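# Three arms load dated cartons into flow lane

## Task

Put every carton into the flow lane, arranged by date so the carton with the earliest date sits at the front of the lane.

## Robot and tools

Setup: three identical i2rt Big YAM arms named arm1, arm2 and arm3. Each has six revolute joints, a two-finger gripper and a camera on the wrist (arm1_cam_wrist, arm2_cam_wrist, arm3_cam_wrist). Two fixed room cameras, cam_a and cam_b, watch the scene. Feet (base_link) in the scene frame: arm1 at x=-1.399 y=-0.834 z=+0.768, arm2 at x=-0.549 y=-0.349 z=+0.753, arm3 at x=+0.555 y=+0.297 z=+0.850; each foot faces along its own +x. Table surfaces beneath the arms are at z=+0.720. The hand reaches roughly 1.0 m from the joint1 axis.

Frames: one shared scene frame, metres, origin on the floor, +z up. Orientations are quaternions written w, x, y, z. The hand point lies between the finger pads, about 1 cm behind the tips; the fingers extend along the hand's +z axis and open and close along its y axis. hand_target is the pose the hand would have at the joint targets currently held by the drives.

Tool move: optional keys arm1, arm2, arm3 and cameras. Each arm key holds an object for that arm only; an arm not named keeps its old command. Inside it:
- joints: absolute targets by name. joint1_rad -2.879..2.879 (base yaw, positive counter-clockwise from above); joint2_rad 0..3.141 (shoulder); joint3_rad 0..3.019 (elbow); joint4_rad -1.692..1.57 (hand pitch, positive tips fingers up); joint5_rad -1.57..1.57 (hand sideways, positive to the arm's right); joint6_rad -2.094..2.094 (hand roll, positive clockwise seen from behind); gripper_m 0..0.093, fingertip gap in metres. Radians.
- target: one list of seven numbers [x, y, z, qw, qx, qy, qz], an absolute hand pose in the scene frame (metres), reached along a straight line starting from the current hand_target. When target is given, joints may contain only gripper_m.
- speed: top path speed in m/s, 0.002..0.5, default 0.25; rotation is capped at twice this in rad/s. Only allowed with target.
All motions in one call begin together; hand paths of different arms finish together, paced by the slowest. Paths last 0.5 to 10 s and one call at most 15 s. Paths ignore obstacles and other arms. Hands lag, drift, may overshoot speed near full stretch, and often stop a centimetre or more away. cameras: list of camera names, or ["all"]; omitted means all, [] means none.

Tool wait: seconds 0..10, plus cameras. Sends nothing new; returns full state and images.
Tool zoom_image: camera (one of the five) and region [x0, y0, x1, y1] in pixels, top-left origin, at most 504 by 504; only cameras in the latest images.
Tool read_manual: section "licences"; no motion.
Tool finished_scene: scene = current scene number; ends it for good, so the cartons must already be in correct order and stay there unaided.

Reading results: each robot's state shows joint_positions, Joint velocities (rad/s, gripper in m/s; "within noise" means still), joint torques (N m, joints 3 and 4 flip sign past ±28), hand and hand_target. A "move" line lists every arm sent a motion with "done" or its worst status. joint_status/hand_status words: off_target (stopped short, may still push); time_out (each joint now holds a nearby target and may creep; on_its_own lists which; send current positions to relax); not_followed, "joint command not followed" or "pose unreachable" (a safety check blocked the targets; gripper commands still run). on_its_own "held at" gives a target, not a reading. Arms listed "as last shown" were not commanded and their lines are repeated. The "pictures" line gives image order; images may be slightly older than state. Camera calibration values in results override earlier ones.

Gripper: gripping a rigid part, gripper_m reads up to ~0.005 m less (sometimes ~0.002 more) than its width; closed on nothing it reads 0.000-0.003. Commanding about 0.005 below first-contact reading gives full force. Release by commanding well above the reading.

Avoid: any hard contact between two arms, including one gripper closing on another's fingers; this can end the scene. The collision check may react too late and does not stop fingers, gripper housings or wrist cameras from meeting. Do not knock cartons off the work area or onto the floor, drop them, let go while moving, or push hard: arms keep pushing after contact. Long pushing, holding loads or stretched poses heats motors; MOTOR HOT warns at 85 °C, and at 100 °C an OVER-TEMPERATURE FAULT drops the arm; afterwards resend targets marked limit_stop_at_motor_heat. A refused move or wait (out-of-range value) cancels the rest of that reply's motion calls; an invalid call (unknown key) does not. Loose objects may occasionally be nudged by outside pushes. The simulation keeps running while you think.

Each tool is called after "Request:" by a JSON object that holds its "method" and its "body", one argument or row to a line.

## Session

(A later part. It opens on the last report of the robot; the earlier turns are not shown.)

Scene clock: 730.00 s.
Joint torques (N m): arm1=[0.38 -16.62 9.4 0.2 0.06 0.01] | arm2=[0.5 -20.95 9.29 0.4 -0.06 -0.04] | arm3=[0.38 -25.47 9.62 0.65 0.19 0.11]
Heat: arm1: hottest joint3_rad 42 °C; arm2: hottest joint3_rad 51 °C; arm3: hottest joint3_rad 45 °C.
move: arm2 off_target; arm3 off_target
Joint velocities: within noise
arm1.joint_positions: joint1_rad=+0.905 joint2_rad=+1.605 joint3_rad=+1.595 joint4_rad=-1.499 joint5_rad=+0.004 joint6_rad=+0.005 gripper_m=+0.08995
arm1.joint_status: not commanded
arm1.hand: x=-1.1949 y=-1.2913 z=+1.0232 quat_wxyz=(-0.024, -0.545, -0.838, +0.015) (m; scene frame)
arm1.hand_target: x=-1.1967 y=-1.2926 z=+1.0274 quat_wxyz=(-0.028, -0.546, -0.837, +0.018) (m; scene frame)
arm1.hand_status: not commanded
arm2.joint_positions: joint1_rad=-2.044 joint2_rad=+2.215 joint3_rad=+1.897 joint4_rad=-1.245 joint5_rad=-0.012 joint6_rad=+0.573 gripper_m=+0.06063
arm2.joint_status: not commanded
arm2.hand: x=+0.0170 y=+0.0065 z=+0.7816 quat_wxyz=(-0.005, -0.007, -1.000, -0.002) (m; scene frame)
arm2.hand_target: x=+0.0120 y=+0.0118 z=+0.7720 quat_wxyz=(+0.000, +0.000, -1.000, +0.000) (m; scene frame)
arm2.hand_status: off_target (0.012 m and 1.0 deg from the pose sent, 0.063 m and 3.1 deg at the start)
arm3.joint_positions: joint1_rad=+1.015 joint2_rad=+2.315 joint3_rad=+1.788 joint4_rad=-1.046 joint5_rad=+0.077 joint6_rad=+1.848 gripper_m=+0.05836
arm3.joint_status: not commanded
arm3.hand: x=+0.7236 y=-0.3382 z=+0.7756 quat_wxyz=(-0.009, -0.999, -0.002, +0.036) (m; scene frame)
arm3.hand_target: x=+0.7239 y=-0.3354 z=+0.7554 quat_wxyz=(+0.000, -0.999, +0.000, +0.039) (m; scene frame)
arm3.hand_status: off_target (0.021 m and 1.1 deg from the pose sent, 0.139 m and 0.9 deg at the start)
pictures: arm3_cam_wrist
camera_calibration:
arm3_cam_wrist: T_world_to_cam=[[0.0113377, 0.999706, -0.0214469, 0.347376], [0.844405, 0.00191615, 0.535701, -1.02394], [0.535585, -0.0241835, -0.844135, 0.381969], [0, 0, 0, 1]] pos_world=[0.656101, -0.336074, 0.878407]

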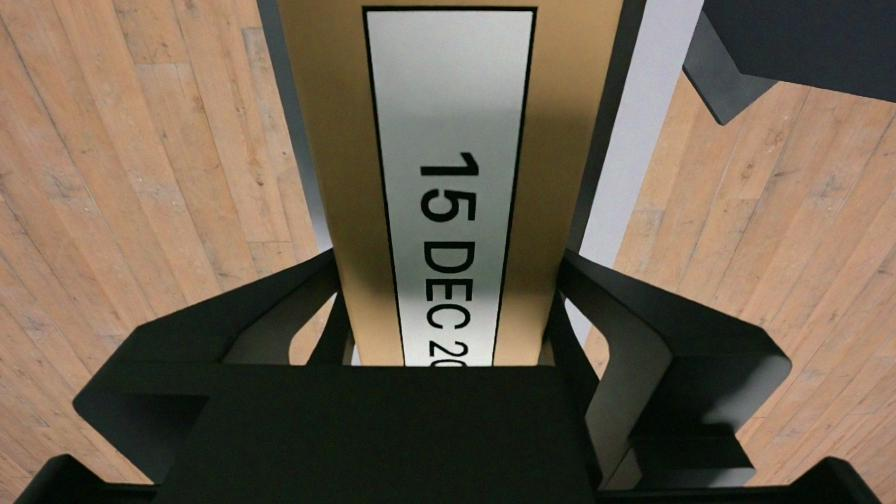

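Request:
{"method": "move", "body": {
  "arm3": {"joints": {"gripper_m": 0.086}},
  "arm2": {"joints": {"gripper_m": 0.09}},
  "cameras": ["arm3_cam_wrist"]
}}

Request:
{"method": "move", "body": {
  "arm3": {"target": [0.724, -0.34, 0.90, 0, 0.99923, 0, -0.03926], "speed": 0.25},
  "arm2": {"target": [-0.02, 0.008, 0.88, 0, 0, 1, 0], "speed": 0.25},
  "cameras": ["cam_b"]
}}

Request:
{"method": "move", "body": {
  "arm3": {"joints": {"joint1_rad": 0.005, "joint2_rad": 1.48, "joint3_rad": 0.936, "joint4_rad": -1.026, "joint5_rad": 0, "joint6_rad": 0.84, "gripper_m": 0.09}},
  "arm2": {"target": [-0.30, 0.0, 0.90, 0, 0, 1, 0], "speed": 0.4},
  "cameras": ["cam_b"]
}}

Scene clock: 734.50 s.
Joint torques (N m): arm1=[0.38 -16.56 9.39 0.21 0.06 0.02] | arm2=[0.44 -21.19 9.33 0.62 -0.05 -0.05] | arm3=[0.5 -25.7 9.65 0.59 0.18 0.12]
Heat: arm1: hottest joint3_rad 42 °C; arm2: hottest joint3_rad 51 °C; arm3: hottest joint3_rad 45 °C.
move: arm2 done; arm3 done
Joint velocities: within noise
arm1: as last shown
arm2.joint_positions: joint1_rad=-2.044 joint2_rad=+2.215 joint3_rad=+1.897 joint4_rad=-1.245 joint5_rad=-0.013 joint6_rad=+0.573 gripper_m=+0.08985
arm2.joint_status: all done
arm2.hand: x=+0.0168 y=+0.0069 z=+0.7816 quat_wxyz=(-0.005, -0.007, -1.000, -0.002) (m; scene frame)
arm2.hand_target: x=+0.0119 y=+0.0119 z=+0.7720 quat_wxyz=(+0.000, +0.000, -1.000, +0.000) (m; scene frame)
arm2.hand_status: not commanded
arm3.joint_positions: joint1_rad=+1.015 joint2_rad=+2.315 joint3_rad=+1.788 joint4_rad=-1.045 joint5_rad=+0.077 joint6_rad=+1.848 gripper_m=+0.08586
arm3.joint_status: all done
arm3.hand: x=+0.7237 y=-0.3385 z=+0.7756 quat_wxyz=(-0.010, -0.999, -0.002, +0.036) (m; scene frame)
arm3.hand_target: x=+0.7239 y=-0.3355 z=+0.7554 quat_wxyz=(+0.000, -0.999, +0.000, +0.039) (m; scene frame)
arm3.hand_status: not commanded
pictures: arm3_cam_wrist
camera_calibration:
arm3_cam_wrist: T_world_to_cam=[[0.0112978, 0.999674, -0.0228848, 0.348853], [0.84419, 0.00273047, 0.536037, -1.0239], [0.535925, -0.0253752, -0.843884, 0.381066], [0, 0, 0, 1]] pos_world=[0.656201, -0.336274, 0.878406]

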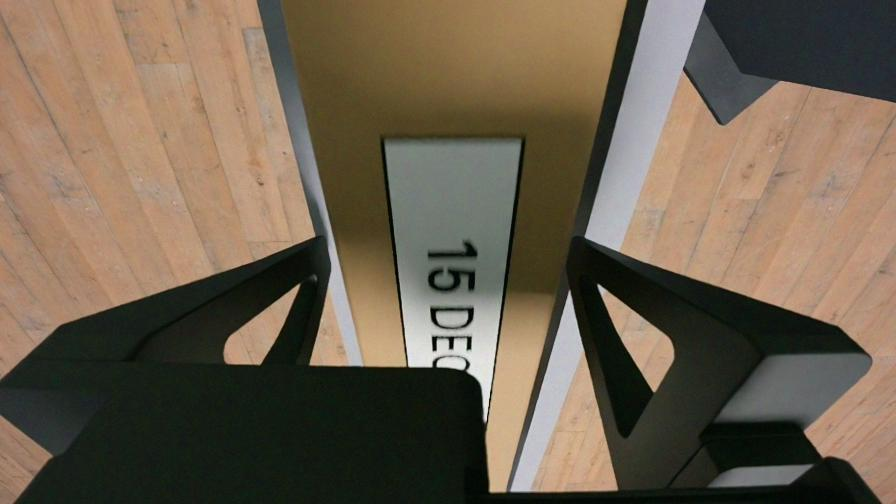

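Scene clock: 735.97 s.
Joint torques (N m): arm1=[0.26 -16.5 9.36 0.2 0.06 0.02] | arm2=[0.44 -19.08 10.85 -0.12 -0.05 0.09] | arm3=[0.21 -26.11 13.48 -0.14 0.16 0.11]
Heat: arm1: hottest joint3_rad 42 °C; arm2: hottest joint3_rad 50 °C; arm3: hottest joint3_rad 45 °C.
move: arm2 done; arm3 done
Joint velocities: within noise
arm1: as last shown
arm2.joint_positions: joint1_rad=-2.024 joint2_rad=+2.049 joint3_rad=+1.897 joint4_rad=-1.405 joint5_rad=-0.013 joint6_rad=+0.577 gripper_m=+0.08994
arm2.joint_status: not commanded
arm2.hand: x=-0.0174 y=+0.0022 z=+0.8858 quat_wxyz=(-0.007, +0.001, -1.000, -0.003) (m; scene frame)
arm2.hand_target: x=-0.0200 y=+0.0079 z=+0.8800 quat_wxyz=(+0.000, +0.000, -1.000, +0.000) (m; scene frame)
arm2.hand_status: done (0.009 m and 0.9 deg from the pose sent, 0.105 m and 1.0 deg at the start)
arm3.joint_positions: joint1_rad=+1.015 joint2_rad=+2.168 joint3_rad=+1.879 joint4_rad=-1.307 joint5_rad=+0.077 joint6_rad=+1.848 gripper_m=+0.08595
arm3.joint_status: not commanded
arm3.hand: x=+0.7214 y=-0.3316 z=+0.9013 quat_wxyz=(+0.002, -0.999, -0.002, +0.040) (m; scene frame)
arm3.hand_target: x=+0.7240 y=-0.3397 z=+0.9001 quat_wxyz=(+0.000, -0.999, +0.000, +0.039) (m; scene frame)
arm3.hand_status: done (0.009 m and 0.3 deg from the pose sent, 0.124 m and 1.2 deg at the start)
pictures: cam_b

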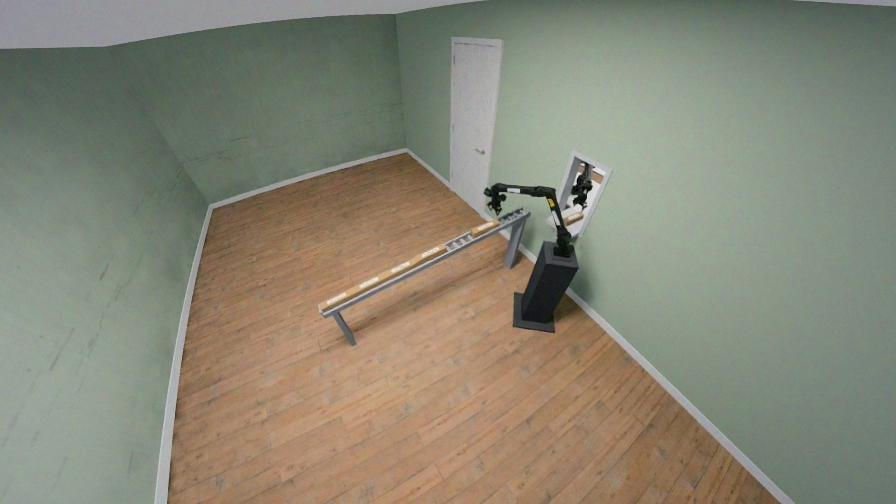

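Scene clock: 737.80 s.
Joint torques (N m): arm1=[0.38 -16.56 9.37 0.21 0.07 0.02] | arm2=[0.26 -11.46 8.46 0.7 0.12 0.12] | arm3=[-0.38 -13.98 9.55 0.44 0 -0.03]
Heat: arm1: hottest joint3_rad 42 °C; arm2: hottest joint3_rad 50 °C; arm3: hottest joint3_rad 44 °C.
move: arm2 done; arm3 done
Joint velocities: within noise
arm1: as last shown
arm2.joint_positions: joint1_rad=-1.666 joint2_rad=+1.503 joint3_rad=+1.203 joint4_rad=-1.261 joint5_rad=-0.016 joint6_rad=+0.931 gripper_m=+0.08994
arm2.joint_status: not commanded
arm2.hand: x=-0.2964 y=+0.0012 z=+0.9055 quat_wxyz=(-0.001, +0.003, -1.000, -0.003) (m; scene frame)
arm2.hand_target: x=-0.3000 y=+0.0000 z=+0.9001 quat_wxyz=(+0.000, +0.000, -1.000, +0.000) (m; scene frame)
arm2.hand_status: done (0.007 m and 0.5 deg from the pose sent, 0.283 m and 0.8 deg at the start)
arm3.joint_positions: joint1_rad=+0.012 joint2_rad=+1.476 joint3_rad=+0.934 joint4_rad=-1.028 joint5_rad=+0.003 joint6_rad=+0.848 gripper_m=+0.08991
arm3.joint_status: all done
arm3.hand: x=+0.3019 y=+0.0123 z=+0.9207 quat_wxyz=(+0.001, -1.000, +0.000, +0.000) (m; scene frame)
arm3.hand_target: x=+0.2993 y=+0.0130 z=+0.9198 quat_wxyz=(+0.000, -1.000, -0.001, -0.001) (m; scene frame)
arm3.hand_status: not commanded
pictures: cam_b

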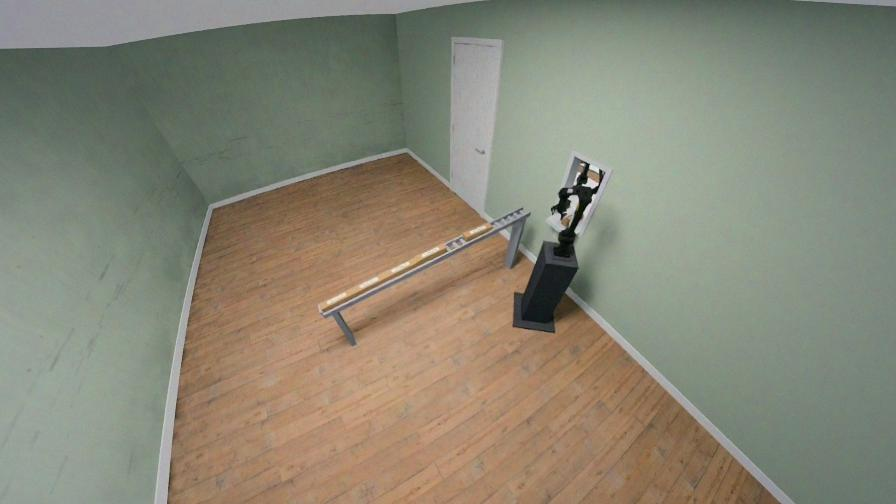

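Request:
{"method": "move", "body": {
  "arm3": {"target": [-0.006, 0.003, 0.87, 0, 1, 0, 0], "speed": 0.35},
  "cameras": []
}}

Request:
{"method": "move", "body": {
  "arm3": {"target": [-0.006, 0.003, 0.782, 0, 1, 0, 0], "speed": 0.2},
  "cameras": ["arm3_cam_wrist"]
}}

Request:
{"method": "move", "body": {
  "arm3": {"joints": {"gripper_m": 0.053}},
  "cameras": ["cam_b"]
}}

Request:
{"method": "move", "body": {
  "arm3": {"target": [-0.006, 0.003, 0.895, 0, 1, 0, 0], "speed": 0.25},
  "cameras": []
}}

Request:
{"method": "move", "body": {
  "arm3": {"target": [0.40, -0.005, 0.93, 0, 1, 0, 0], "speed": 0.45},
  "cameras": []
}}

Request:
{"method": "move", "body": {
  "arm3": {"joints": {"joint1_rad": 1.012, "joint2_rad": 2.15, "joint3_rad": 1.88, "joint4_rad": -1.29, "joint5_rad": 0.074, "joint6_rad": 1.85}},
  "cameras": ["arm3_cam_wrist", "cam_b"]
}}

Scene clock: 746.30 s.
Joint torques (N m): arm1=[0.38 -16.56 9.37 0.23 0.07 0.01] | arm2=[0.32 -11.46 8.44 0.68 0.12 0.09] | arm3=[0.38 -23.94 14.12 0.05 -0.01 -0.03]
Heat: arm1: hottest joint3_rad 42 °C; arm2: hottest joint3_rad 50 °C; arm3: hottest joint3_rad 44 °C.
move: arm3 off_target
Joint velocities: within noise
arm1, arm2: as last shown
arm2.hand: x=-0.2964 y=+0.0012 z=+0.9055 quat_wxyz=(-0.001, +0.002, -1.000, -0.003) (m; scene frame)
arm3.joint_positions: joint1_rad=-0.352 joint2_rad=+2.098 joint3_rad=+1.684 joint4_rad=-1.160 joint5_rad=+0.003 joint6_rad=+0.493 gripper_m=+0.08991
arm3.joint_status: not commanded
arm3.hand: x=+0.0052 y=+0.0098 z=+0.8729 quat_wxyz=(+0.002, -1.000, +0.005, -0.001) (m; scene frame)
arm3.hand_target: x=-0.0055 y=+0.0032 z=+0.8701 quat_wxyz=(+0.000, -1.000, +0.000, +0.000) (m; scene frame)
arm3.hand_status: off_target (0.013 m and 0.6 deg from the pose sent, 0.312 m and 0.1 deg at the start)
pictures: none
No camera images: "cameras" was empty.

Scene clock: 747.60 s.
Joint torques (N m): arm1=[0.26 -16.56 9.37 0.21 0.06 0.01] | arm2=[0.26 -11.46 8.46 0.68 0.12 0.09] | arm3=[0.15 -25.76 10.03 0.73 -0.03 -0.02]
Heat: arm1: hottest joint3_rad 42 °C; arm2: hottest joint3_rad 50 °C; arm3: hottest joint3_rad 44 °C.
move: arm3 done
Joint velocities: within noise
arm1, arm2: as last shown
arm3.joint_positions: joint1_rad=-0.352 joint2_rad=+2.223 joint3_rad=+1.665 joint4_rad=-1.010 joint5_rad=+0.003 joint6_rad=+0.493 gripper_m=+0.08991
arm3.joint_status: not commanded
arm3.hand: x=-0.0039 y=+0.0050 z=+0.7911 quat_wxyz=(+0.001, -1.000, +0.004, +0.001) (m; scene frame)
arm3.hand_target: x=-0.0058 y=+0.0031 z=+0.7821 quat_wxyz=(+0.000, -1.000, +0.000, +0.000) (m; scene frame)
arm3.hand_status: done (0.010 m and 0.5 deg from the pose sent, 0.092 m and 0.6 deg at the start)
pictures: arm3_cam_wrist
camera_calibration:
arm3_cam_wrist: T_world_to_cam=[[0.0245369, 0.999698, -0.0009401, -0.00324263], [0.804453, -0.0191864, 0.593706, -0.464573], [0.593509, -0.015324, -0.804681, 0.761926], [0, 0, 0, 1]] pos_world=[-0.0784029, 0.00600388, 0.888924]

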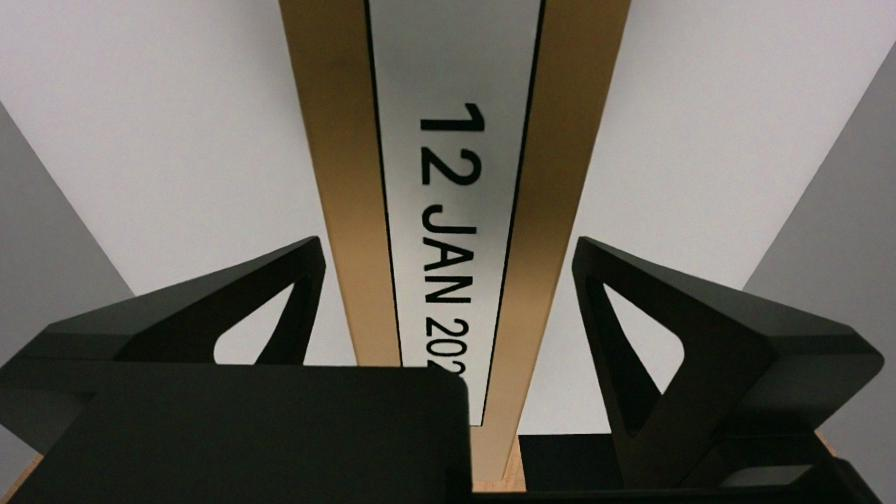

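Scene clock: 748.23 s.
Joint torques (N m): arm1=[0.32 -16.56 9.36 0.23 0.06 0.01] | arm2=[0.32 -11.4 8.46 0.69 0.12 0.09] | arm3=[0.09 -25.7 10.1 0.66 0.03 -0.03]
Heat: arm1: hottest joint3_rad 42 °C; arm2: hottest joint3_rad 50 °C; arm3: hottest joint3_rad 44 °C.
move: arm3 off_target
Joint velocities: within noise
arm1, arm2: as last shown
arm3.joint_positions: joint1_rad=-0.352 joint2_rad=+2.223 joint3_rad=+1.665 joint4_rad=-1.009 joint5_rad=+0.002 joint6_rad=+0.492 gripper_m=+0.05828
arm3.joint_status: gripper_m off_target (ended at +0.05830, target +0.05300)
arm3.hand: x=-0.0039 y=+0.0048 z=+0.7911 quat_wxyz=(+0.000, -1.000, +0.004, +0.001) (m; scene frame)
arm3.hand_target: x=-0.0058 y=+0.0030 z=+0.7821 quat_wxyz=(+0.000, -1.000, +0.000, +0.000) (m; scene frame)
arm3.hand_status: not commanded
pictures: cam_b

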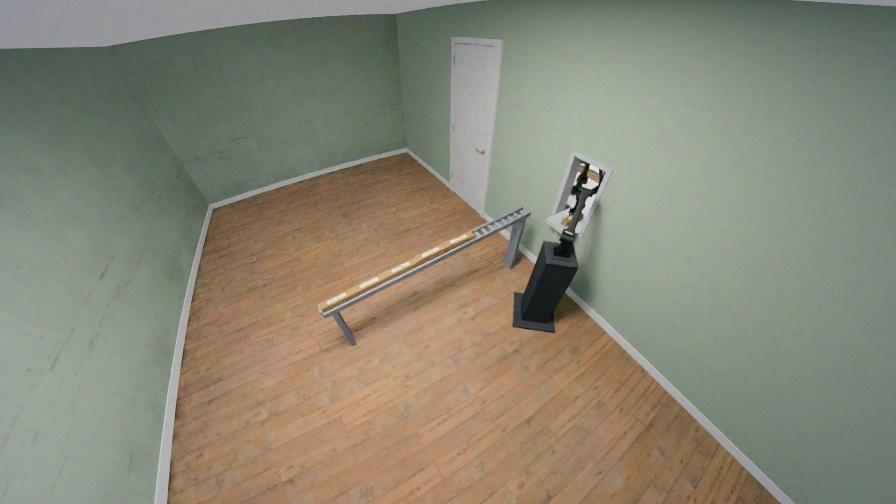

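Scene clock: 749.67 s.
Joint torques (N m): arm1=[0.38 -16.56 9.37 0.2 0.07 0.01] | arm2=[0.26 -11.46 8.47 0.68 0.12 0.09] | arm3=[0.26 -27.87 14.56 -0.06 0.04 0]
Heat: arm1: hottest joint3_rad 42 °C; arm2: hottest joint3_rad 50 °C; arm3: hottest joint3_rad 44 °C.
move: arm3 off_target
Joint velocities: within noise
arm1, arm2: as last shown
arm3.joint_positions: joint1_rad=-0.352 joint2_rad=+2.114 joint3_rad=+1.703 joint4_rad=-1.211 joint5_rad=+0.002 joint6_rad=+0.491 gripper_m=+0.05828
arm3.joint_status: not commanded
arm3.hand: x=+0.0113 y=+0.0128 z=+0.8706 quat_wxyz=(+0.013, -1.000, +0.004, -0.023) (m; scene frame)
arm3.hand_target: x=-0.0049 y=+0.0035 z=+0.8953 quat_wxyz=(+0.000, -1.000, +0.000, +0.000) (m; scene frame)
arm3.hand_status: off_target (0.031 m and 3.1 deg from the pose sent, 0.104 m and 0.5 deg at the start)
pictures: none
No camera images: "cameras" was empty.

Scene clock: 751.80 s.
Joint torques (N m): arm1=[0.32 -16.5 9.37 0.21 0.06 0.01] | arm2=[0.26 -11.46 8.44 0.69 0.12 0.09] | arm3=[1.08 -13.8 9.99 -0.02 0.24 0.13]
Heat: arm1: hottest joint3_rad 42 °C; arm2: hottest joint3_rad 50 °C; arm3: hottest joint3_rad 44 °C.
move: arm3 done
Joint velocities: within noise
arm1.joint_positions: joint1_rad=+0.905 joint2_rad=+1.605 joint3_rad=+1.595 joint4_rad=-1.499 joint5_rad=+0.004 joint6_rad=+0.005 gripper_m=+0.08995
arm1.joint_status: not commanded
arm1.hand: x=-1.1949 y=-1.2913 z=+1.0232 quat_wxyz=(-0.024, -0.545, -0.838, +0.015) (m; scene frame)
arm1.hand_target: x=-1.1967 y=-1.2926 z=+1.0274 quat_wxyz=(-0.028, -0.546, -0.837, +0.018) (m; scene frame)
arm1.hand_status: not commanded
arm2: as last shown
arm3.joint_positions: joint1_rad=+0.253 joint2_rad=+1.373 joint3_rad=+0.831 joint4_rad=-1.044 joint5_rad=-0.002 joint6_rad=+1.092 gripper_m=+0.05828
arm3.joint_status: not commanded
arm3.hand: x=+0.3979 y=-0.0016 z=+0.9221 quat_wxyz=(+0.006, -1.000, +0.002, -0.005) (m; scene frame)
arm3.hand_target: x=+0.3999 y=-0.0049 z=+0.9299 quat_wxyz=(+0.000, -1.000, +0.000, +0.000) (m; scene frame)
arm3.hand_status: done (0.009 m and 0.9 deg from the pose sent, 0.394 m and 3.0 deg at the start)
pictures: none
No camera images: "cameras" was empty.

Scene clock: 753.67 s.
Joint torques (N m): arm1=[0.32 -16.56 9.4 0.2 0.06 0.01] | arm2=[0.26 -11.46 8.46 0.68 0.12 0.09] | arm3=[0.21 -27.81 14.65 -0.17 0.26 0.15]
Heat: arm1: hottest joint3_rad 42 °C; arm2: hottest joint3_rad 50 °C; arm3: hottest joint3_rad 44 °C.
move: arm3 done
Joint velocities: within noise
arm1, arm2: as last shown
arm3.joint_positions: joint1_rad=+1.015 joint2_rad=+2.153 joint3_rad=+1.831 joint4_rad=-1.281 joint5_rad=+0.071 joint6_rad=+1.841 gripper_m=+0.05828
arm3.joint_status: all done
arm3.hand: x=+0.7196 y=-0.3224 z=+0.8935 quat_wxyz=(+0.006, -0.999, -0.005, +0.037) (m; scene frame)
arm3.hand_target: x=+0.7218 y=-0.3377 z=+0.9133 quat_wxyz=(-0.015, -0.999, +0.001, +0.033) (m; scene frame)
arm3.hand_status: not commanded
pictures: arm3_cam_wrist, cam_b
camera_calibration:
arm3_cam_wrist: T_world_to_cam=[[0.00526189, 0.999953, 0.00816375, 0.312185], [0.845554, -0.00880758, 0.533818, -1.08645], [0.533864, 0.00409401, -0.84556, 0.495653], [0, 0, 0, 1]] pos_world=[0.652398, -0.323769, 0.996522]

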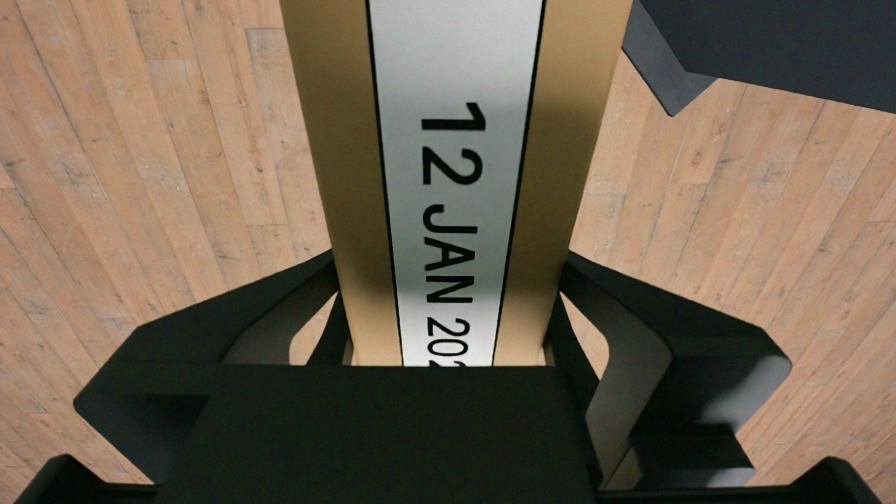

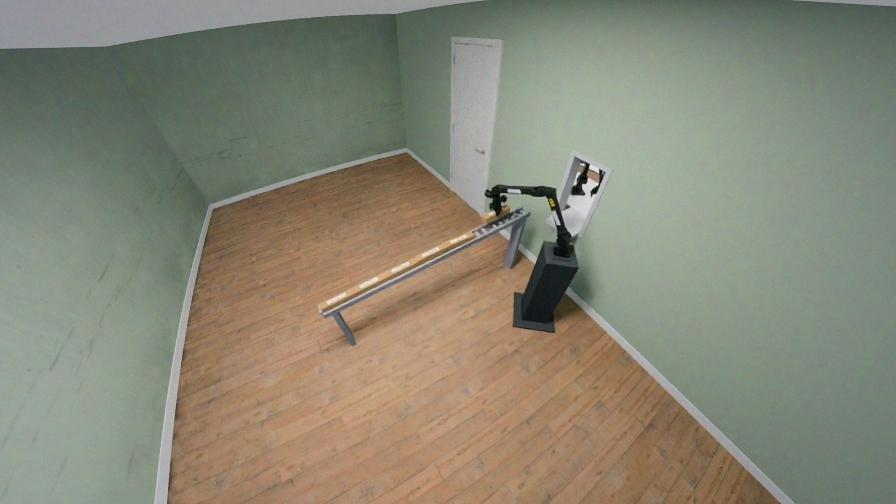

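Request:
{"method": "zoom_image", "body": {
  "camera": "cam_b",
  "region": [400, 170, 560, 270]
}}

Scaled by 3.150 from the camera's 896x504 image, which has a finer 1280x720 frame.

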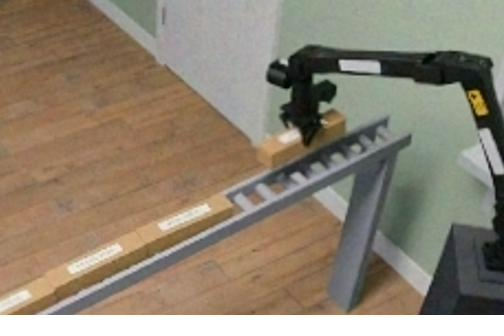

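Request:
{"method": "move", "body": {
  "arm3": {"target": [0.724, -0.334, 0.755, 0, 0.99923, 0, -0.03926], "speed": 0.15},
  "cameras": ["arm3_cam_wrist"]
}}

Request:
{"method": "zoom_image", "body": {
  "camera": "arm3_cam_wrist",
  "region": [200, 0, 704, 270]
}}

Scene clock: 761.97 s.
Joint torques (N m): arm1=[0.38 -16.62 9.4 0.2 0.07 0.01] | arm2=[0.26 -11.4 8.46 0.68 0.12 0.09] | arm3=[0.44 -25.41 9.98 0.55 0.26 0.12]
Heat: arm1: hottest joint3_rad 42 °C; arm2: hottest joint3_rad 50 °C; arm3: hottest joint3_rad 46 °C.
move: arm3 off_target
Joint velocities: within noise
arm1, arm2: as last shown
arm3.joint_positions: joint1_rad=+1.015 joint2_rad=+2.312 joint3_rad=+1.775 joint4_rad=-1.039 joint5_rad=+0.075 joint6_rad=+1.847 gripper_m=+0.05828
arm3.joint_status: not commanded
arm3.hand: x=+0.7231 y=-0.3353 z=+0.7740 quat_wxyz=(-0.008, -0.999, -0.002, +0.036) (m; scene frame)
arm3.hand_target: x=+0.7237 y=-0.3335 z=+0.7554 quat_wxyz=(+0.000, -0.999, +0.000, +0.039) (m; scene frame)
arm3.hand_status: off_target (0.019 m and 1.0 deg from the pose sent, 0.139 m and 0.9 deg at the start)
pictures: arm3_cam_wrist
camera_calibration:
arm3_cam_wrist: T_world_to_cam=[[0.0106393, 0.999757, -0.019295, 0.343335], [0.843462, 0.00139149, 0.537187, -1.02338], [0.537083, -0.0219899, -0.843243, 0.379888], [0, 0, 0, 1]] pos_world=[0.655501, -0.333473, 0.876711]

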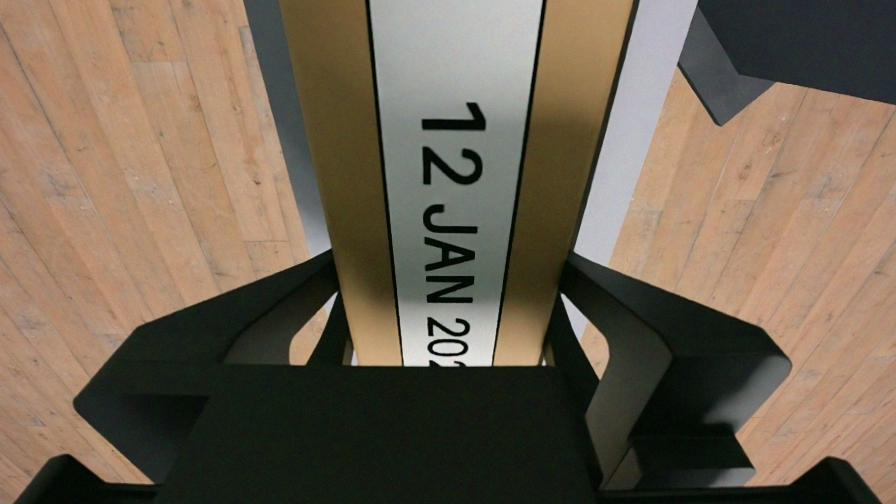

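Scaled by 1.000.

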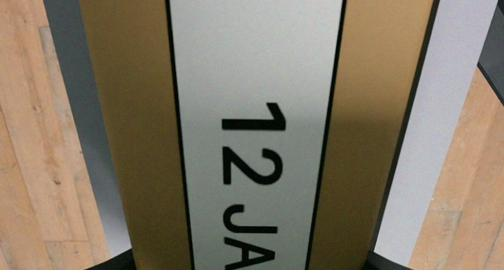

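Request:
{"method": "move", "body": {
  "arm3": {"joints": {"gripper_m": 0.084}},
  "cameras": []
}}

Request:
{"method": "move", "body": {
  "arm3": {"target": [0.724, -0.338, 0.90, 0, 0.99923, 0, -0.03926], "speed": 0.25},
  "cameras": ["arm3_cam_wrist", "cam_b"]
}}

Request:
{"method": "wait", "body": {
  "seconds": 3,
  "cameras": ["cam_b"]
}}

Request:
{"method": "zoom_image", "body": {
  "camera": "cam_b",
  "region": [310, 190, 540, 330]
}}

Scene clock: 765.43 s.
Joint torques (N m): arm1=[0.38 -16.5 9.37 0.21 0.07 0.01] | arm2=[0.26 -11.46 8.46 0.69 0.12 0.09] | arm3=[0.38 -25.58 9.95 0.53 0.26 0.15]
Heat: arm1: hottest joint3_rad 42 °C; arm2: hottest joint3_rad 50 °C; arm3: hottest joint3_rad 45 °C.
move: arm3 done
Joint velocities: within noise
arm1: as last shown
arm2.joint_positions: joint1_rad=-1.666 joint2_rad=+1.503 joint3_rad=+1.203 joint4_rad=-1.261 joint5_rad=-0.016 joint6_rad=+0.931 gripper_m=+0.08994
arm2.joint_status: not commanded
arm2.hand: x=-0.2964 y=+0.0012 z=+0.9055 quat_wxyz=(-0.001, +0.002, -1.000, -0.003) (m; scene frame)
arm2.hand_target: x=-0.3000 y=+0.0000 z=+0.9001 quat_wxyz=(+0.000, +0.000, -1.000, +0.000) (m; scene frame)
arm2.hand_status: not commanded
arm3.joint_positions: joint1_rad=+1.015 joint2_rad=+2.312 joint3_rad=+1.775 joint4_rad=-1.039 joint5_rad=+0.075 joint6_rad=+1.847 gripper_m=+0.08384
arm3.joint_status: all done
arm3.hand: x=+0.7231 y=-0.3353 z=+0.7740 quat_wxyz=(-0.008, -0.999, -0.002, +0.036) (m; scene frame)
arm3.hand_target: x=+0.7237 y=-0.3335 z=+0.7554 quat_wxyz=(+0.000, -0.999, +0.000, +0.039) (m; scene frame)
arm3.hand_status: not commanded
pictures: none
No camera images: "cameras" was empty.

Scene clock: 766.90 s.
Joint torques (N m): arm1=[0.32 -16.56 9.37 0.2 0.07 0.02] | arm2=[0.32 -11.4 8.46 0.68 0.12 0.08] | arm3=[0.26 -25.82 13.42 -0.13 0.26 0.13]
Heat: arm1: hottest joint3_rad 43 °C; arm2: hottest joint3_rad 50 °C; arm3: hottest joint3_rad 46 °C.
move: arm3 done
Joint velocities: within noise
arm1, arm2: as last shown
arm3.joint_positions: joint1_rad=+1.015 joint2_rad=+2.163 joint3_rad=+1.870 joint4_rad=-1.303 joint5_rad=+0.075 joint6_rad=+1.847 gripper_m=+0.08395
arm3.joint_status: not commanded
arm3.hand: x=+0.7212 y=-0.3297 z=+0.9015 quat_wxyz=(+0.002, -0.999, -0.003, +0.039) (m; scene frame)
arm3.hand_target: x=+0.7238 y=-0.3378 z=+0.9000 quat_wxyz=(+0.000, -0.999, +0.000, +0.039) (m; scene frame)
arm3.hand_status: done (0.009 m and 0.4 deg from the pose sent, 0.126 m and 1.0 deg at the start)
pictures: arm3_cam_wrist, cam_b
camera_calibration:
arm3_cam_wrist: T_world_to_cam=[[0.0104602, 0.999945, 0.000652122, 0.322459], [0.84678, -0.00920486, 0.531863, -1.09137], [0.53184, -0.00501121, -0.84683, 0.501238], [0, 0, 0, 1]] pos_world=[0.654201, -0.329976, 1.00471]

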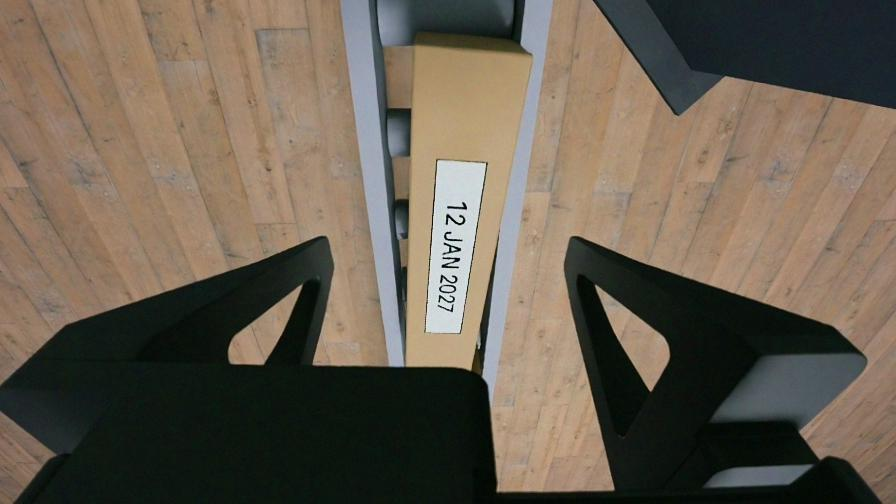

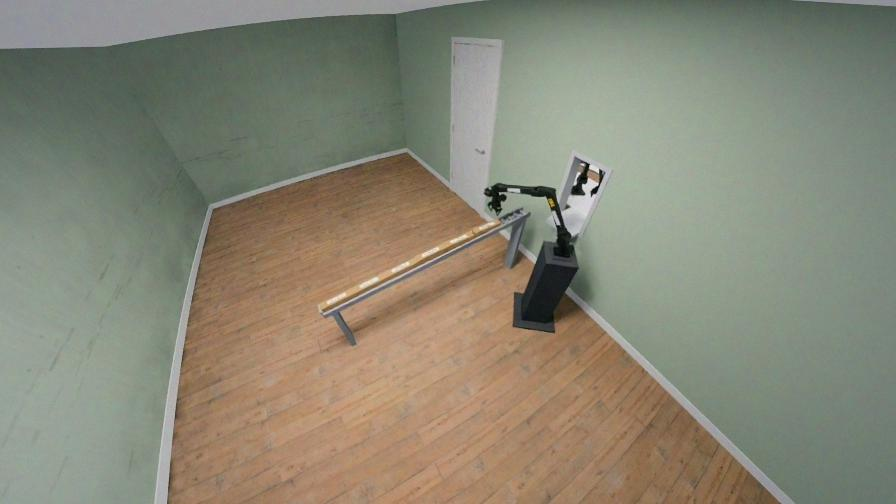

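Scene clock: 769.90 s.
Joint torques (N m): arm1=[0.44 -16.5 9.35 0.2 0.06 0.02] | arm2=[0.26 -11.4 8.44 0.68 0.12 0.09] | arm3=[0.32 -25.99 13.48 -0.08 0.26 0.13]
Heat: arm1: hottest joint3_rad 43 °C; arm2: hottest joint3_rad 50 °C; arm3: hottest joint3_rad 46 °C.
Joint velocities: within noise
arm1.joint_positions: joint1_rad=+0.905 joint2_rad=+1.605 joint3_rad=+1.595 joint4_rad=-1.499 joint5_rad=+0.004 joint6_rad=+0.005 gripper_m=+0.08995
arm1.joint_status: not commanded
arm1.hand: x=-1.1949 y=-1.2913 z=+1.0232 quat_wxyz=(-0.024, -0.545, -0.838, +0.015) (m; scene frame)
arm1.hand_target: x=-1.1967 y=-1.2926 z=+1.0274 quat_wxyz=(-0.028, -0.546, -0.837, +0.018) (m; scene frame)
arm1.hand_status: not commanded
arm2.joint_positions: joint1_rad=-1.666 joint2_rad=+1.503 joint3_rad=+1.203 joint4_rad=-1.261 joint5_rad=-0.016 joint6_rad=+0.931 gripper_m=+0.08994
arm2.joint_status: not commanded
arm2.hand: x=-0.2964 y=+0.0012 z=+0.9055 quat_wxyz=(-0.001, +0.002, -1.000, -0.003) (m; scene frame)
arm2.hand_target: x=-0.3000 y=+0.0000 z=+0.9001 quat_wxyz=(+0.000, +0.000, -1.000, +0.000) (m; scene frame)
arm2.hand_status: not commanded
arm3.joint_positions: joint1_rad=+1.015 joint2_rad=+2.163 joint3_rad=+1.870 joint4_rad=-1.303 joint5_rad=+0.075 joint6_rad=+1.847 gripper_m=+0.08395
arm3.joint_status: not commanded
arm3.hand: x=+0.7212 y=-0.3297 z=+0.9015 quat_wxyz=(+0.002, -0.999, -0.003, +0.039) (m; scene frame)
arm3.hand_target: x=+0.7238 y=-0.3378 z=+0.9000 quat_wxyz=(+0.000, -0.999, +0.000, +0.039) (m; scene frame)
arm3.hand_status: done (0.009 m and 0.4 deg from the pose sent, 0.126 m and 1.0 deg at the start)
wait: 3.00 s; at rest by 0.27 s
pictures: cam_b

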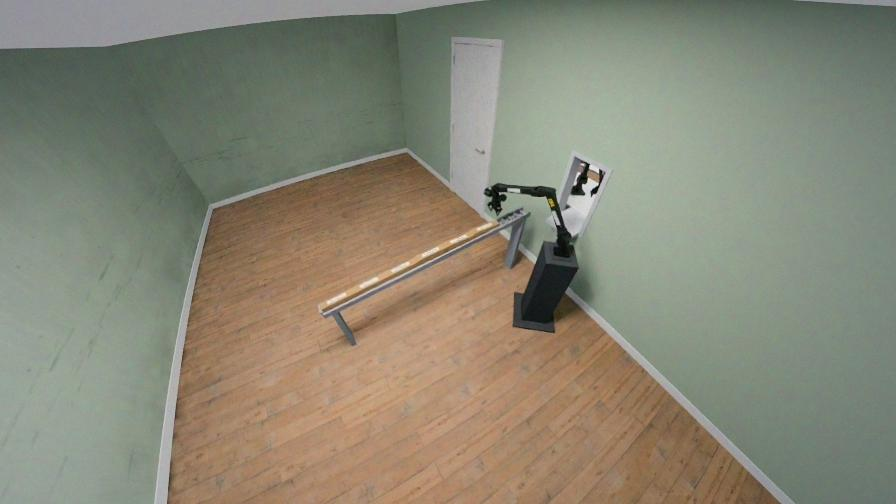

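Scaled by 2.191 from the camera's 896x504 image, which has a finer 1280x720 frame.

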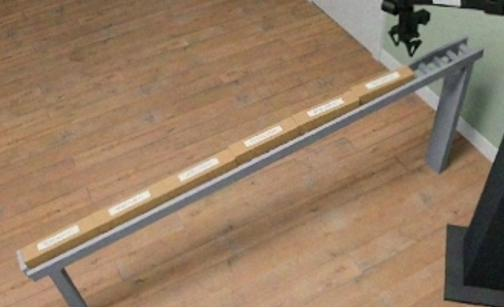

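Request:
{"method": "wait", "body": {
  "seconds": 0,
  "cameras": ["arm3_cam_wrist"]
}}

Scene clock: 809.60 s.
Joint torques (N m): arm1=[0.32 -16.5 9.39 0.21 0.06 0.01] | arm2=[0.26 -11.4 8.44 0.68 0.12 0.09] | arm3=[0.26 -26.05 13.44 -0.08 0.25 0.13]
Heat: arm1: hottest joint3_rad 43 °C; arm2: hottest joint3_rad 49 °C; arm3: hottest joint3_rad 47 °C.
Joint velocities: within noise
arm1.joint_positions: joint1_rad=+0.905 joint2_rad=+1.605 joint3_rad=+1.595 joint4_rad=-1.499 joint5_rad=+0.004 joint6_rad=+0.005 gripper_m=+0.08995
arm1.joint_status: not commanded
arm1.hand: x=-1.1949 y=-1.2913 z=+1.0232 quat_wxyz=(-0.024, -0.545, -0.838, +0.015) (m; scene frame)
arm1.hand_target: x=-1.1967 y=-1.2926 z=+1.0274 quat_wxyz=(-0.028, -0.546, -0.837, +0.018) (m; scene frame)
arm1.hand_status: not commanded
arm2.joint_positions: joint1_rad=-1.666 joint2_rad=+1.503 joint3_rad=+1.203 joint4_rad=-1.261 joint5_rad=-0.016 joint6_rad=+0.931 gripper_m=+0.08994
arm2.joint_status: not commanded
arm2.hand: x=-0.2964 y=+0.0012 z=+0.9055 quat_wxyz=(-0.001, +0.002, -1.000, -0.003) (m; scene frame)
arm2.hand_target: x=-0.3000 y=+0.0000 z=+0.9001 quat_wxyz=(+0.000, +0.000, -1.000, +0.000) (m; scene frame)
arm2.hand_status: not commanded
arm3.joint_positions: joint1_rad=+1.015 joint2_rad=+2.163 joint3_rad=+1.870 joint4_rad=-1.303 joint5_rad=+0.075 joint6_rad=+1.847 gripper_m=+0.08395
arm3.joint_status: not commanded
arm3.hand: x=+0.7212 y=-0.3297 z=+0.9015 quat_wxyz=(+0.002, -0.999, -0.003, +0.039) (m; scene frame)
arm3.hand_target: x=+0.7238 y=-0.3378 z=+0.9000 quat_wxyz=(+0.000, -0.999, +0.000, +0.039) (m; scene frame)
arm3.hand_status: done (0.009 m and 0.4 deg from the pose sent, 0.126 m and 1.0 deg at the start)
pictures: arm3_cam_wrist
camera_calibration:
arm3_cam_wrist: T_world_to_cam=[[0.0104602, 0.999945, 0.000652122, 0.322459], [0.84678, -0.00920486, 0.531863, -1.09137], [0.53184, -0.00501121, -0.84683, 0.501238], [0, 0, 0, 1]] pos_world=[0.654201, -0.329976, 1.00471]

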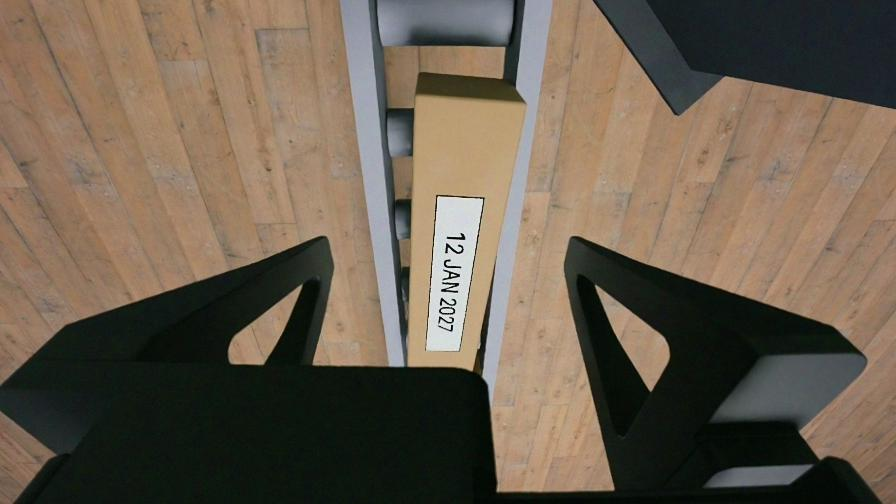

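Request:
{"method": "move", "body": {
  "cameras": ["cam_b"]
}}

Request:
{"method": "zoom_image", "body": {
  "camera": "cam_b",
  "region": [430, 205, 520, 265]
}}

Scene clock: 813.97 s.
Joint torques (N m): arm1=[0.32 -16.62 9.39 0.23 0.06 0.01] | arm2=[0.26 -11.4 8.46 0.69 0.12 0.09] | arm3=[0.03 -25.88 13.46 -0.08 0.26 0.13]
Heat: arm1: hottest joint3_rad 43 °C; arm2: hottest joint3_rad 49 °C; arm3: hottest joint3_rad 47 °C.
Joint velocities: within noise
arm1.joint_positions: joint1_rad=+0.905 joint2_rad=+1.605 joint3_rad=+1.595 joint4_rad=-1.499 joint5_rad=+0.004 joint6_rad=+0.005 gripper_m=+0.08995
arm1.joint_status: not commanded
arm1.hand: x=-1.1949 y=-1.2913 z=+1.0232 quat_wxyz=(-0.024, -0.545, -0.838, +0.015) (m; scene frame)
arm1.hand_target: x=-1.1967 y=-1.2926 z=+1.0274 quat_wxyz=(-0.028, -0.546, -0.837, +0.018) (m; scene frame)
arm1.hand_status: not commanded
arm2.joint_positions: joint1_rad=-1.666 joint2_rad=+1.503 joint3_rad=+1.203 joint4_rad=-1.261 joint5_rad=-0.016 joint6_rad=+0.931 gripper_m=+0.08994
arm2.joint_status: not commanded
arm2.hand: x=-0.2964 y=+0.0012 z=+0.9055 quat_wxyz=(-0.001, +0.002, -1.000, -0.003) (m; scene frame)
arm2.hand_target: x=-0.3000 y=+0.0000 z=+0.9001 quat_wxyz=(+0.000, +0.000, -1.000, +0.000) (m; scene frame)
arm2.hand_status: not commanded
arm3.joint_positions: joint1_rad=+1.015 joint2_rad=+2.163 joint3_rad=+1.870 joint4_rad=-1.303 joint5_rad=+0.075 joint6_rad=+1.847 gripper_m=+0.08395
arm3.joint_status: not commanded
arm3.hand: x=+0.7212 y=-0.3297 z=+0.9015 quat_wxyz=(+0.002, -0.999, -0.003, +0.039) (m; scene frame)
arm3.hand_target: x=+0.7238 y=-0.3378 z=+0.9000 quat_wxyz=(+0.000, -0.999, +0.000, +0.039) (m; scene frame)
arm3.hand_status: done (0.009 m and 0.4 deg from the pose sent, 0.126 m and 1.0 deg at the start)
pictures: cam_b

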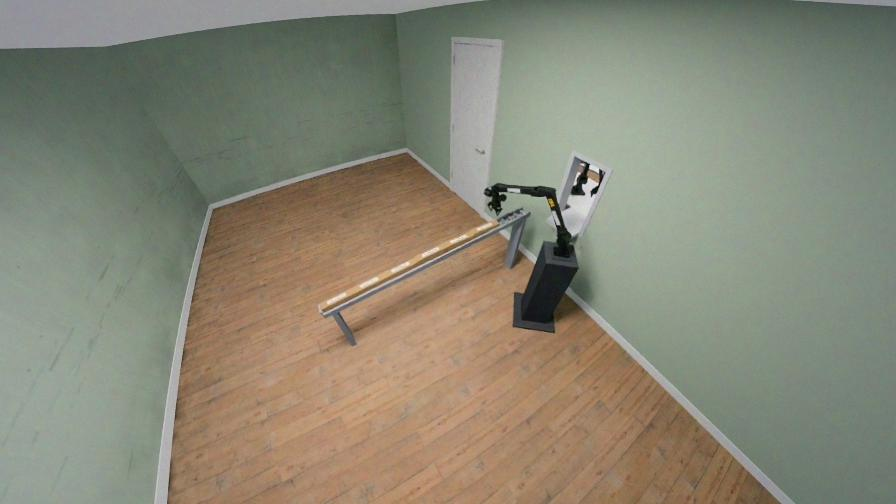

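Scaled by 5.600 from the camera's 896x504 image, which has a finer 1280x720 frame.

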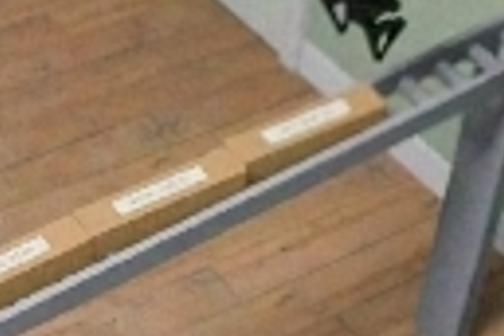

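Request:
{"method": "move", "body": {
  "arm1": {"joints": {"joint1_rad": -2.39, "joint2_rad": 1.585, "joint3_rad": 1.636, "joint4_rad": -1.55, "joint5_rad": 0, "joint6_rad": 0, "gripper_m": 0.09}},
  "arm2": {"joints": {"joint1_rad": 2.25, "joint2_rad": 1.474, "joint3_rad": 1.551, "joint4_rad": -1.62, "joint5_rad": 0, "joint6_rad": 0, "gripper_m": 0.09}},
  "cameras": ["arm1_cam_wrist", "arm2_cam_wrist", "cam_a"]
}}

Scene clock: 822.27 s.
Joint torques (N m): arm1=[0.21 -16.97 11.78 -0.09 -0.01 -0.02] | arm2=[0.15 -11.75 13.31 -0.08 0.02 -0.11] | arm3=[0.21 -26.05 13.45 -0.08 0.24 0.12]
Heat: arm1: hottest joint3_rad 43 °C; arm2: hottest joint3_rad 50 °C; arm3: hottest joint3_rad 47 °C.
move: arm1 done; arm2 done
Joint velocities: within noise
arm1.joint_positions: joint1_rad=-2.386 joint2_rad=+1.601 joint3_rad=+1.600 joint4_rad=-1.541 joint5_rad=+0.001 joint6_rad=+0.005 gripper_m=+0.09000
arm1.joint_status: all done
arm1.hand: x=-1.5315 y=-0.3633 z=+1.0309 quat_wxyz=(+0.012, -0.796, +0.606, +0.012) (m; scene frame)
arm1.hand_target: x=-1.5308 y=-0.3591 z=+1.0522 quat_wxyz=(+0.024, -0.795, +0.605, +0.029) (m; scene frame)
arm1.hand_status: not commanded
arm2.joint_positions: joint1_rad=+2.247 joint2_rad=+1.478 joint3_rad=+1.511 joint4_rad=-1.611 joint5_rad=-0.001 joint6_rad=+0.009 gripper_m=+0.09002
arm2.joint_status: all done
arm2.hand: x=-0.4925 y=-0.7760 z=+1.0389 quat_wxyz=(+0.004, +0.661, +0.751, +0.002) (m; scene frame)
arm2.hand_target: x=-0.4905 y=-0.7819 z=+1.0564 quat_wxyz=(+0.018, +0.656, +0.755, -0.011) (m; scene frame)
arm2.hand_status: not commanded
arm3: as last shown
pictures: arm1_cam_wrist, arm2_cam_wrist, cam_a
camera_calibration:
arm1_cam_wrist: T_world_to_cam=[[0.962408, 0.270902, -0.0195577, 1.59581], [0.228087, -0.767008, 0.599729, -0.54981], [0.147467, -0.581645, -0.799964, 0.96267], [0, 0, 0, 1]] pos_world=[-1.55238, -0.294085, 1.13105]
arm2_cam_wrist: T_world_to_cam=[[-0.991303, -0.13153, 0.00436051, -0.596764], [-0.106365, 0.820269, 0.562001, 0.00824165], [-0.0774969, 0.556649, -0.827125, 1.37596], [0, 0, 0, 1]] pos_world=[-0.484065, -0.851179, 1.13606]

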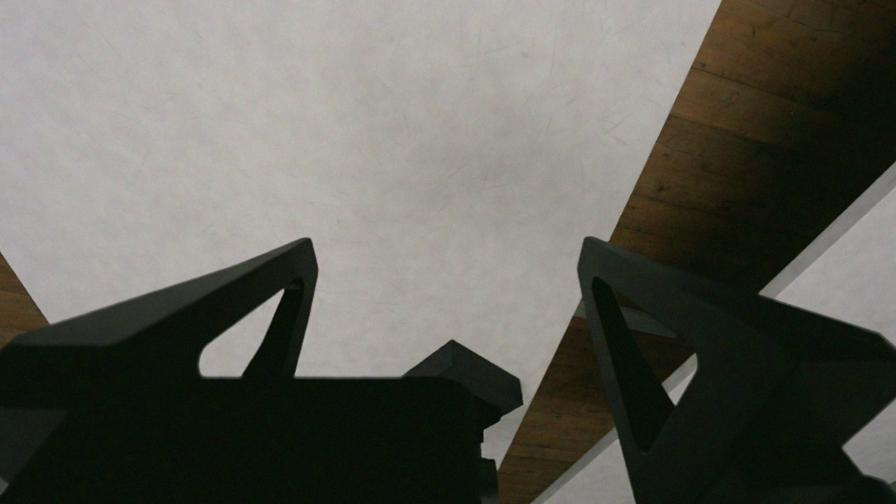

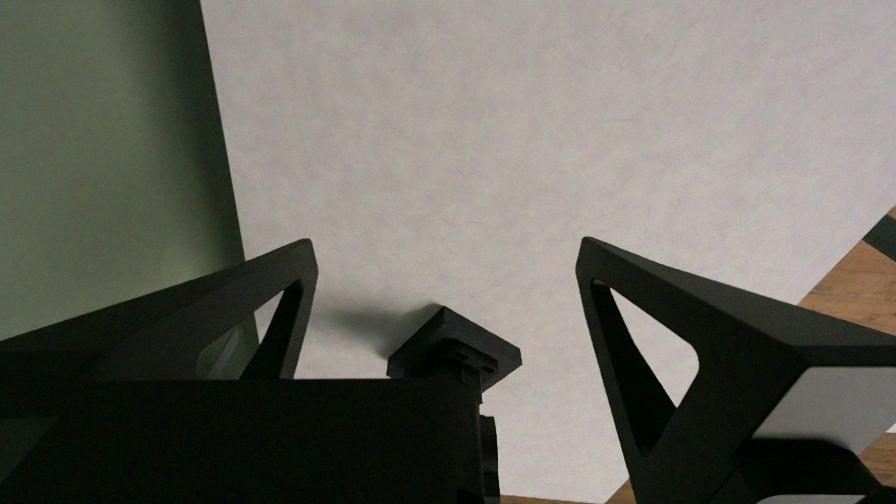

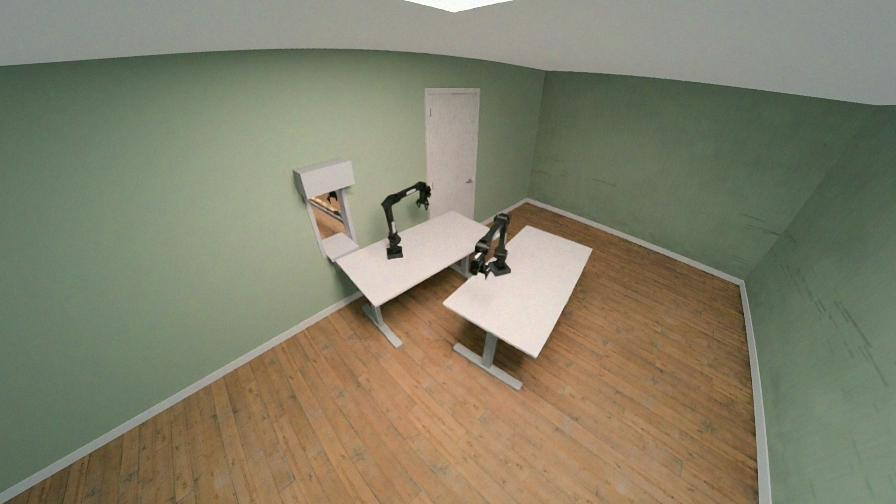

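Request:
{"method": "move", "body": {
  "arm1": {"joints": {"joint1_rad": -2.39, "joint2_rad": 1.201, "joint3_rad": 1.25, "joint4_rad": -0.99, "joint5_rad": 0, "joint6_rad": 0}},
  "arm2": {"joints": {"joint1_rad": 2.25, "joint2_rad": 1.201, "joint3_rad": 1.25, "joint4_rad": -0.99, "joint5_rad": 0, "joint6_rad": 0}},
  "cameras": ["arm1_cam_wrist", "arm2_cam_wrist"]
}}

Scene clock: 838.37 s.
Joint torques (N m): arm1=[0.44 -9.58 10.39 1.72 0 -0.02] | arm2=[0.15 -6.83 9.94 2.04 0.01 -0.11] | arm3=[0.26 -25.99 13.42 -0.16 0.26 0.14]
Heat: arm1: hottest joint3_rad 44 °C; arm2: hottest joint3_rad 53 °C; arm3: hottest joint3_rad 47 °C.
move: arm1 done; arm2 done
Joint velocities: within noise
arm1.joint_positions: joint1_rad=-2.386 joint2_rad=+1.195 joint3_rad=+1.244 joint4_rad=-1.008 joint5_rad=+0.001 joint6_rad=+0.005 gripper_m=+0.09000
arm1.joint_status: all done
arm1.hand: x=-1.5258 y=-0.3843 z=+1.0951 quat_wxyz=(+0.185, -0.758, +0.577, +0.241) (m; scene frame)
arm1.hand_target: x=-1.5256 y=-0.3782 z=+1.0977 quat_wxyz=(+0.190, -0.757, +0.575, +0.247) (m; scene frame)
arm1.hand_status: not commanded
arm2.joint_positions: joint1_rad=+2.247 joint2_rad=+1.191 joint3_rad=+1.266 joint4_rad=-1.004 joint5_rad=-0.001 joint6_rad=+0.009 gripper_m=+0.09002
arm2.joint_status: all done
arm2.hand: x=-0.4878 y=-0.8134 z=+1.0982 quat_wxyz=(+0.246, +0.626, +0.710, -0.207) (m; scene frame)
arm2.hand_target: x=-0.4861 y=-0.8153 z=+1.0870 quat_wxyz=(+0.241, +0.623, +0.715, -0.204) (m; scene frame)
arm2.hand_status: not commanded
arm3: as last shown
pictures: arm1_cam_wrist, arm2_cam_wrist
camera_calibration:
arm1_cam_wrist: T_world_to_cam=[[0.958885, 0.28335, -0.0158952, 1.59268], [0.283789, -0.956993, 0.0602308, -0.00291548], [0.00185478, -0.0622652, -0.998058, 1.19535], [0, 0, 0, 1]] pos_world=[-1.52859, -0.379648, 1.21852]
arm2_cam_wrist: T_world_to_cam=[[-0.992117, -0.125308, -0.000933566, -0.586804], [-0.125075, 0.990678, -0.0539706, 0.812053], [0.0076878, -0.0534284, -0.998542, 1.17977], [0, 0, 0, 1]] pos_world=[-0.489681, -0.814981, 1.22133]

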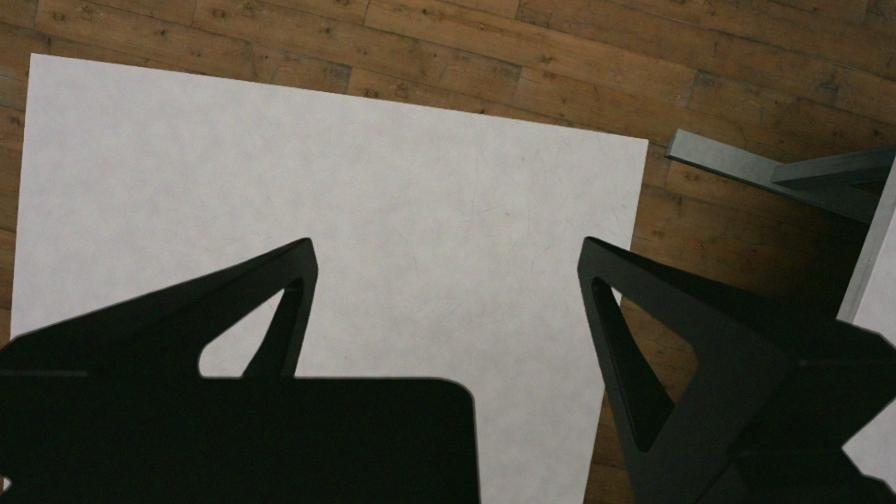

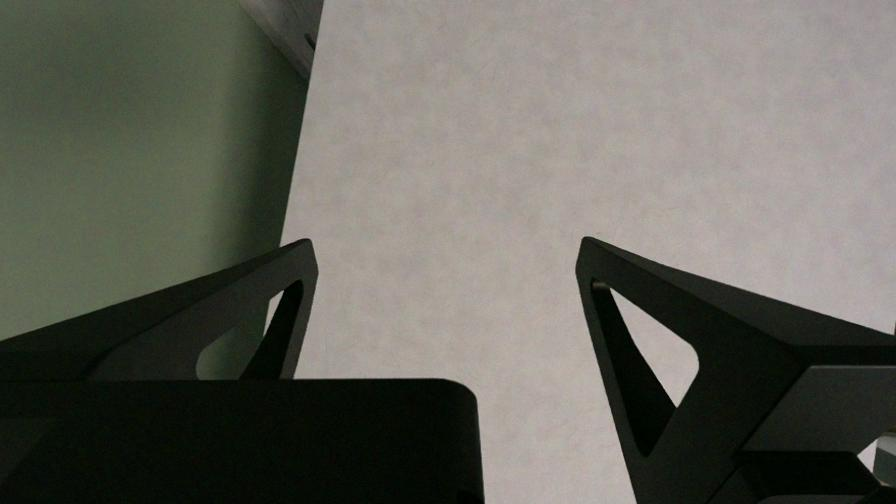

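Request:
{"method": "finished_scene", "body": {
  "scene": 1
}}

The scene is finished: the task was done.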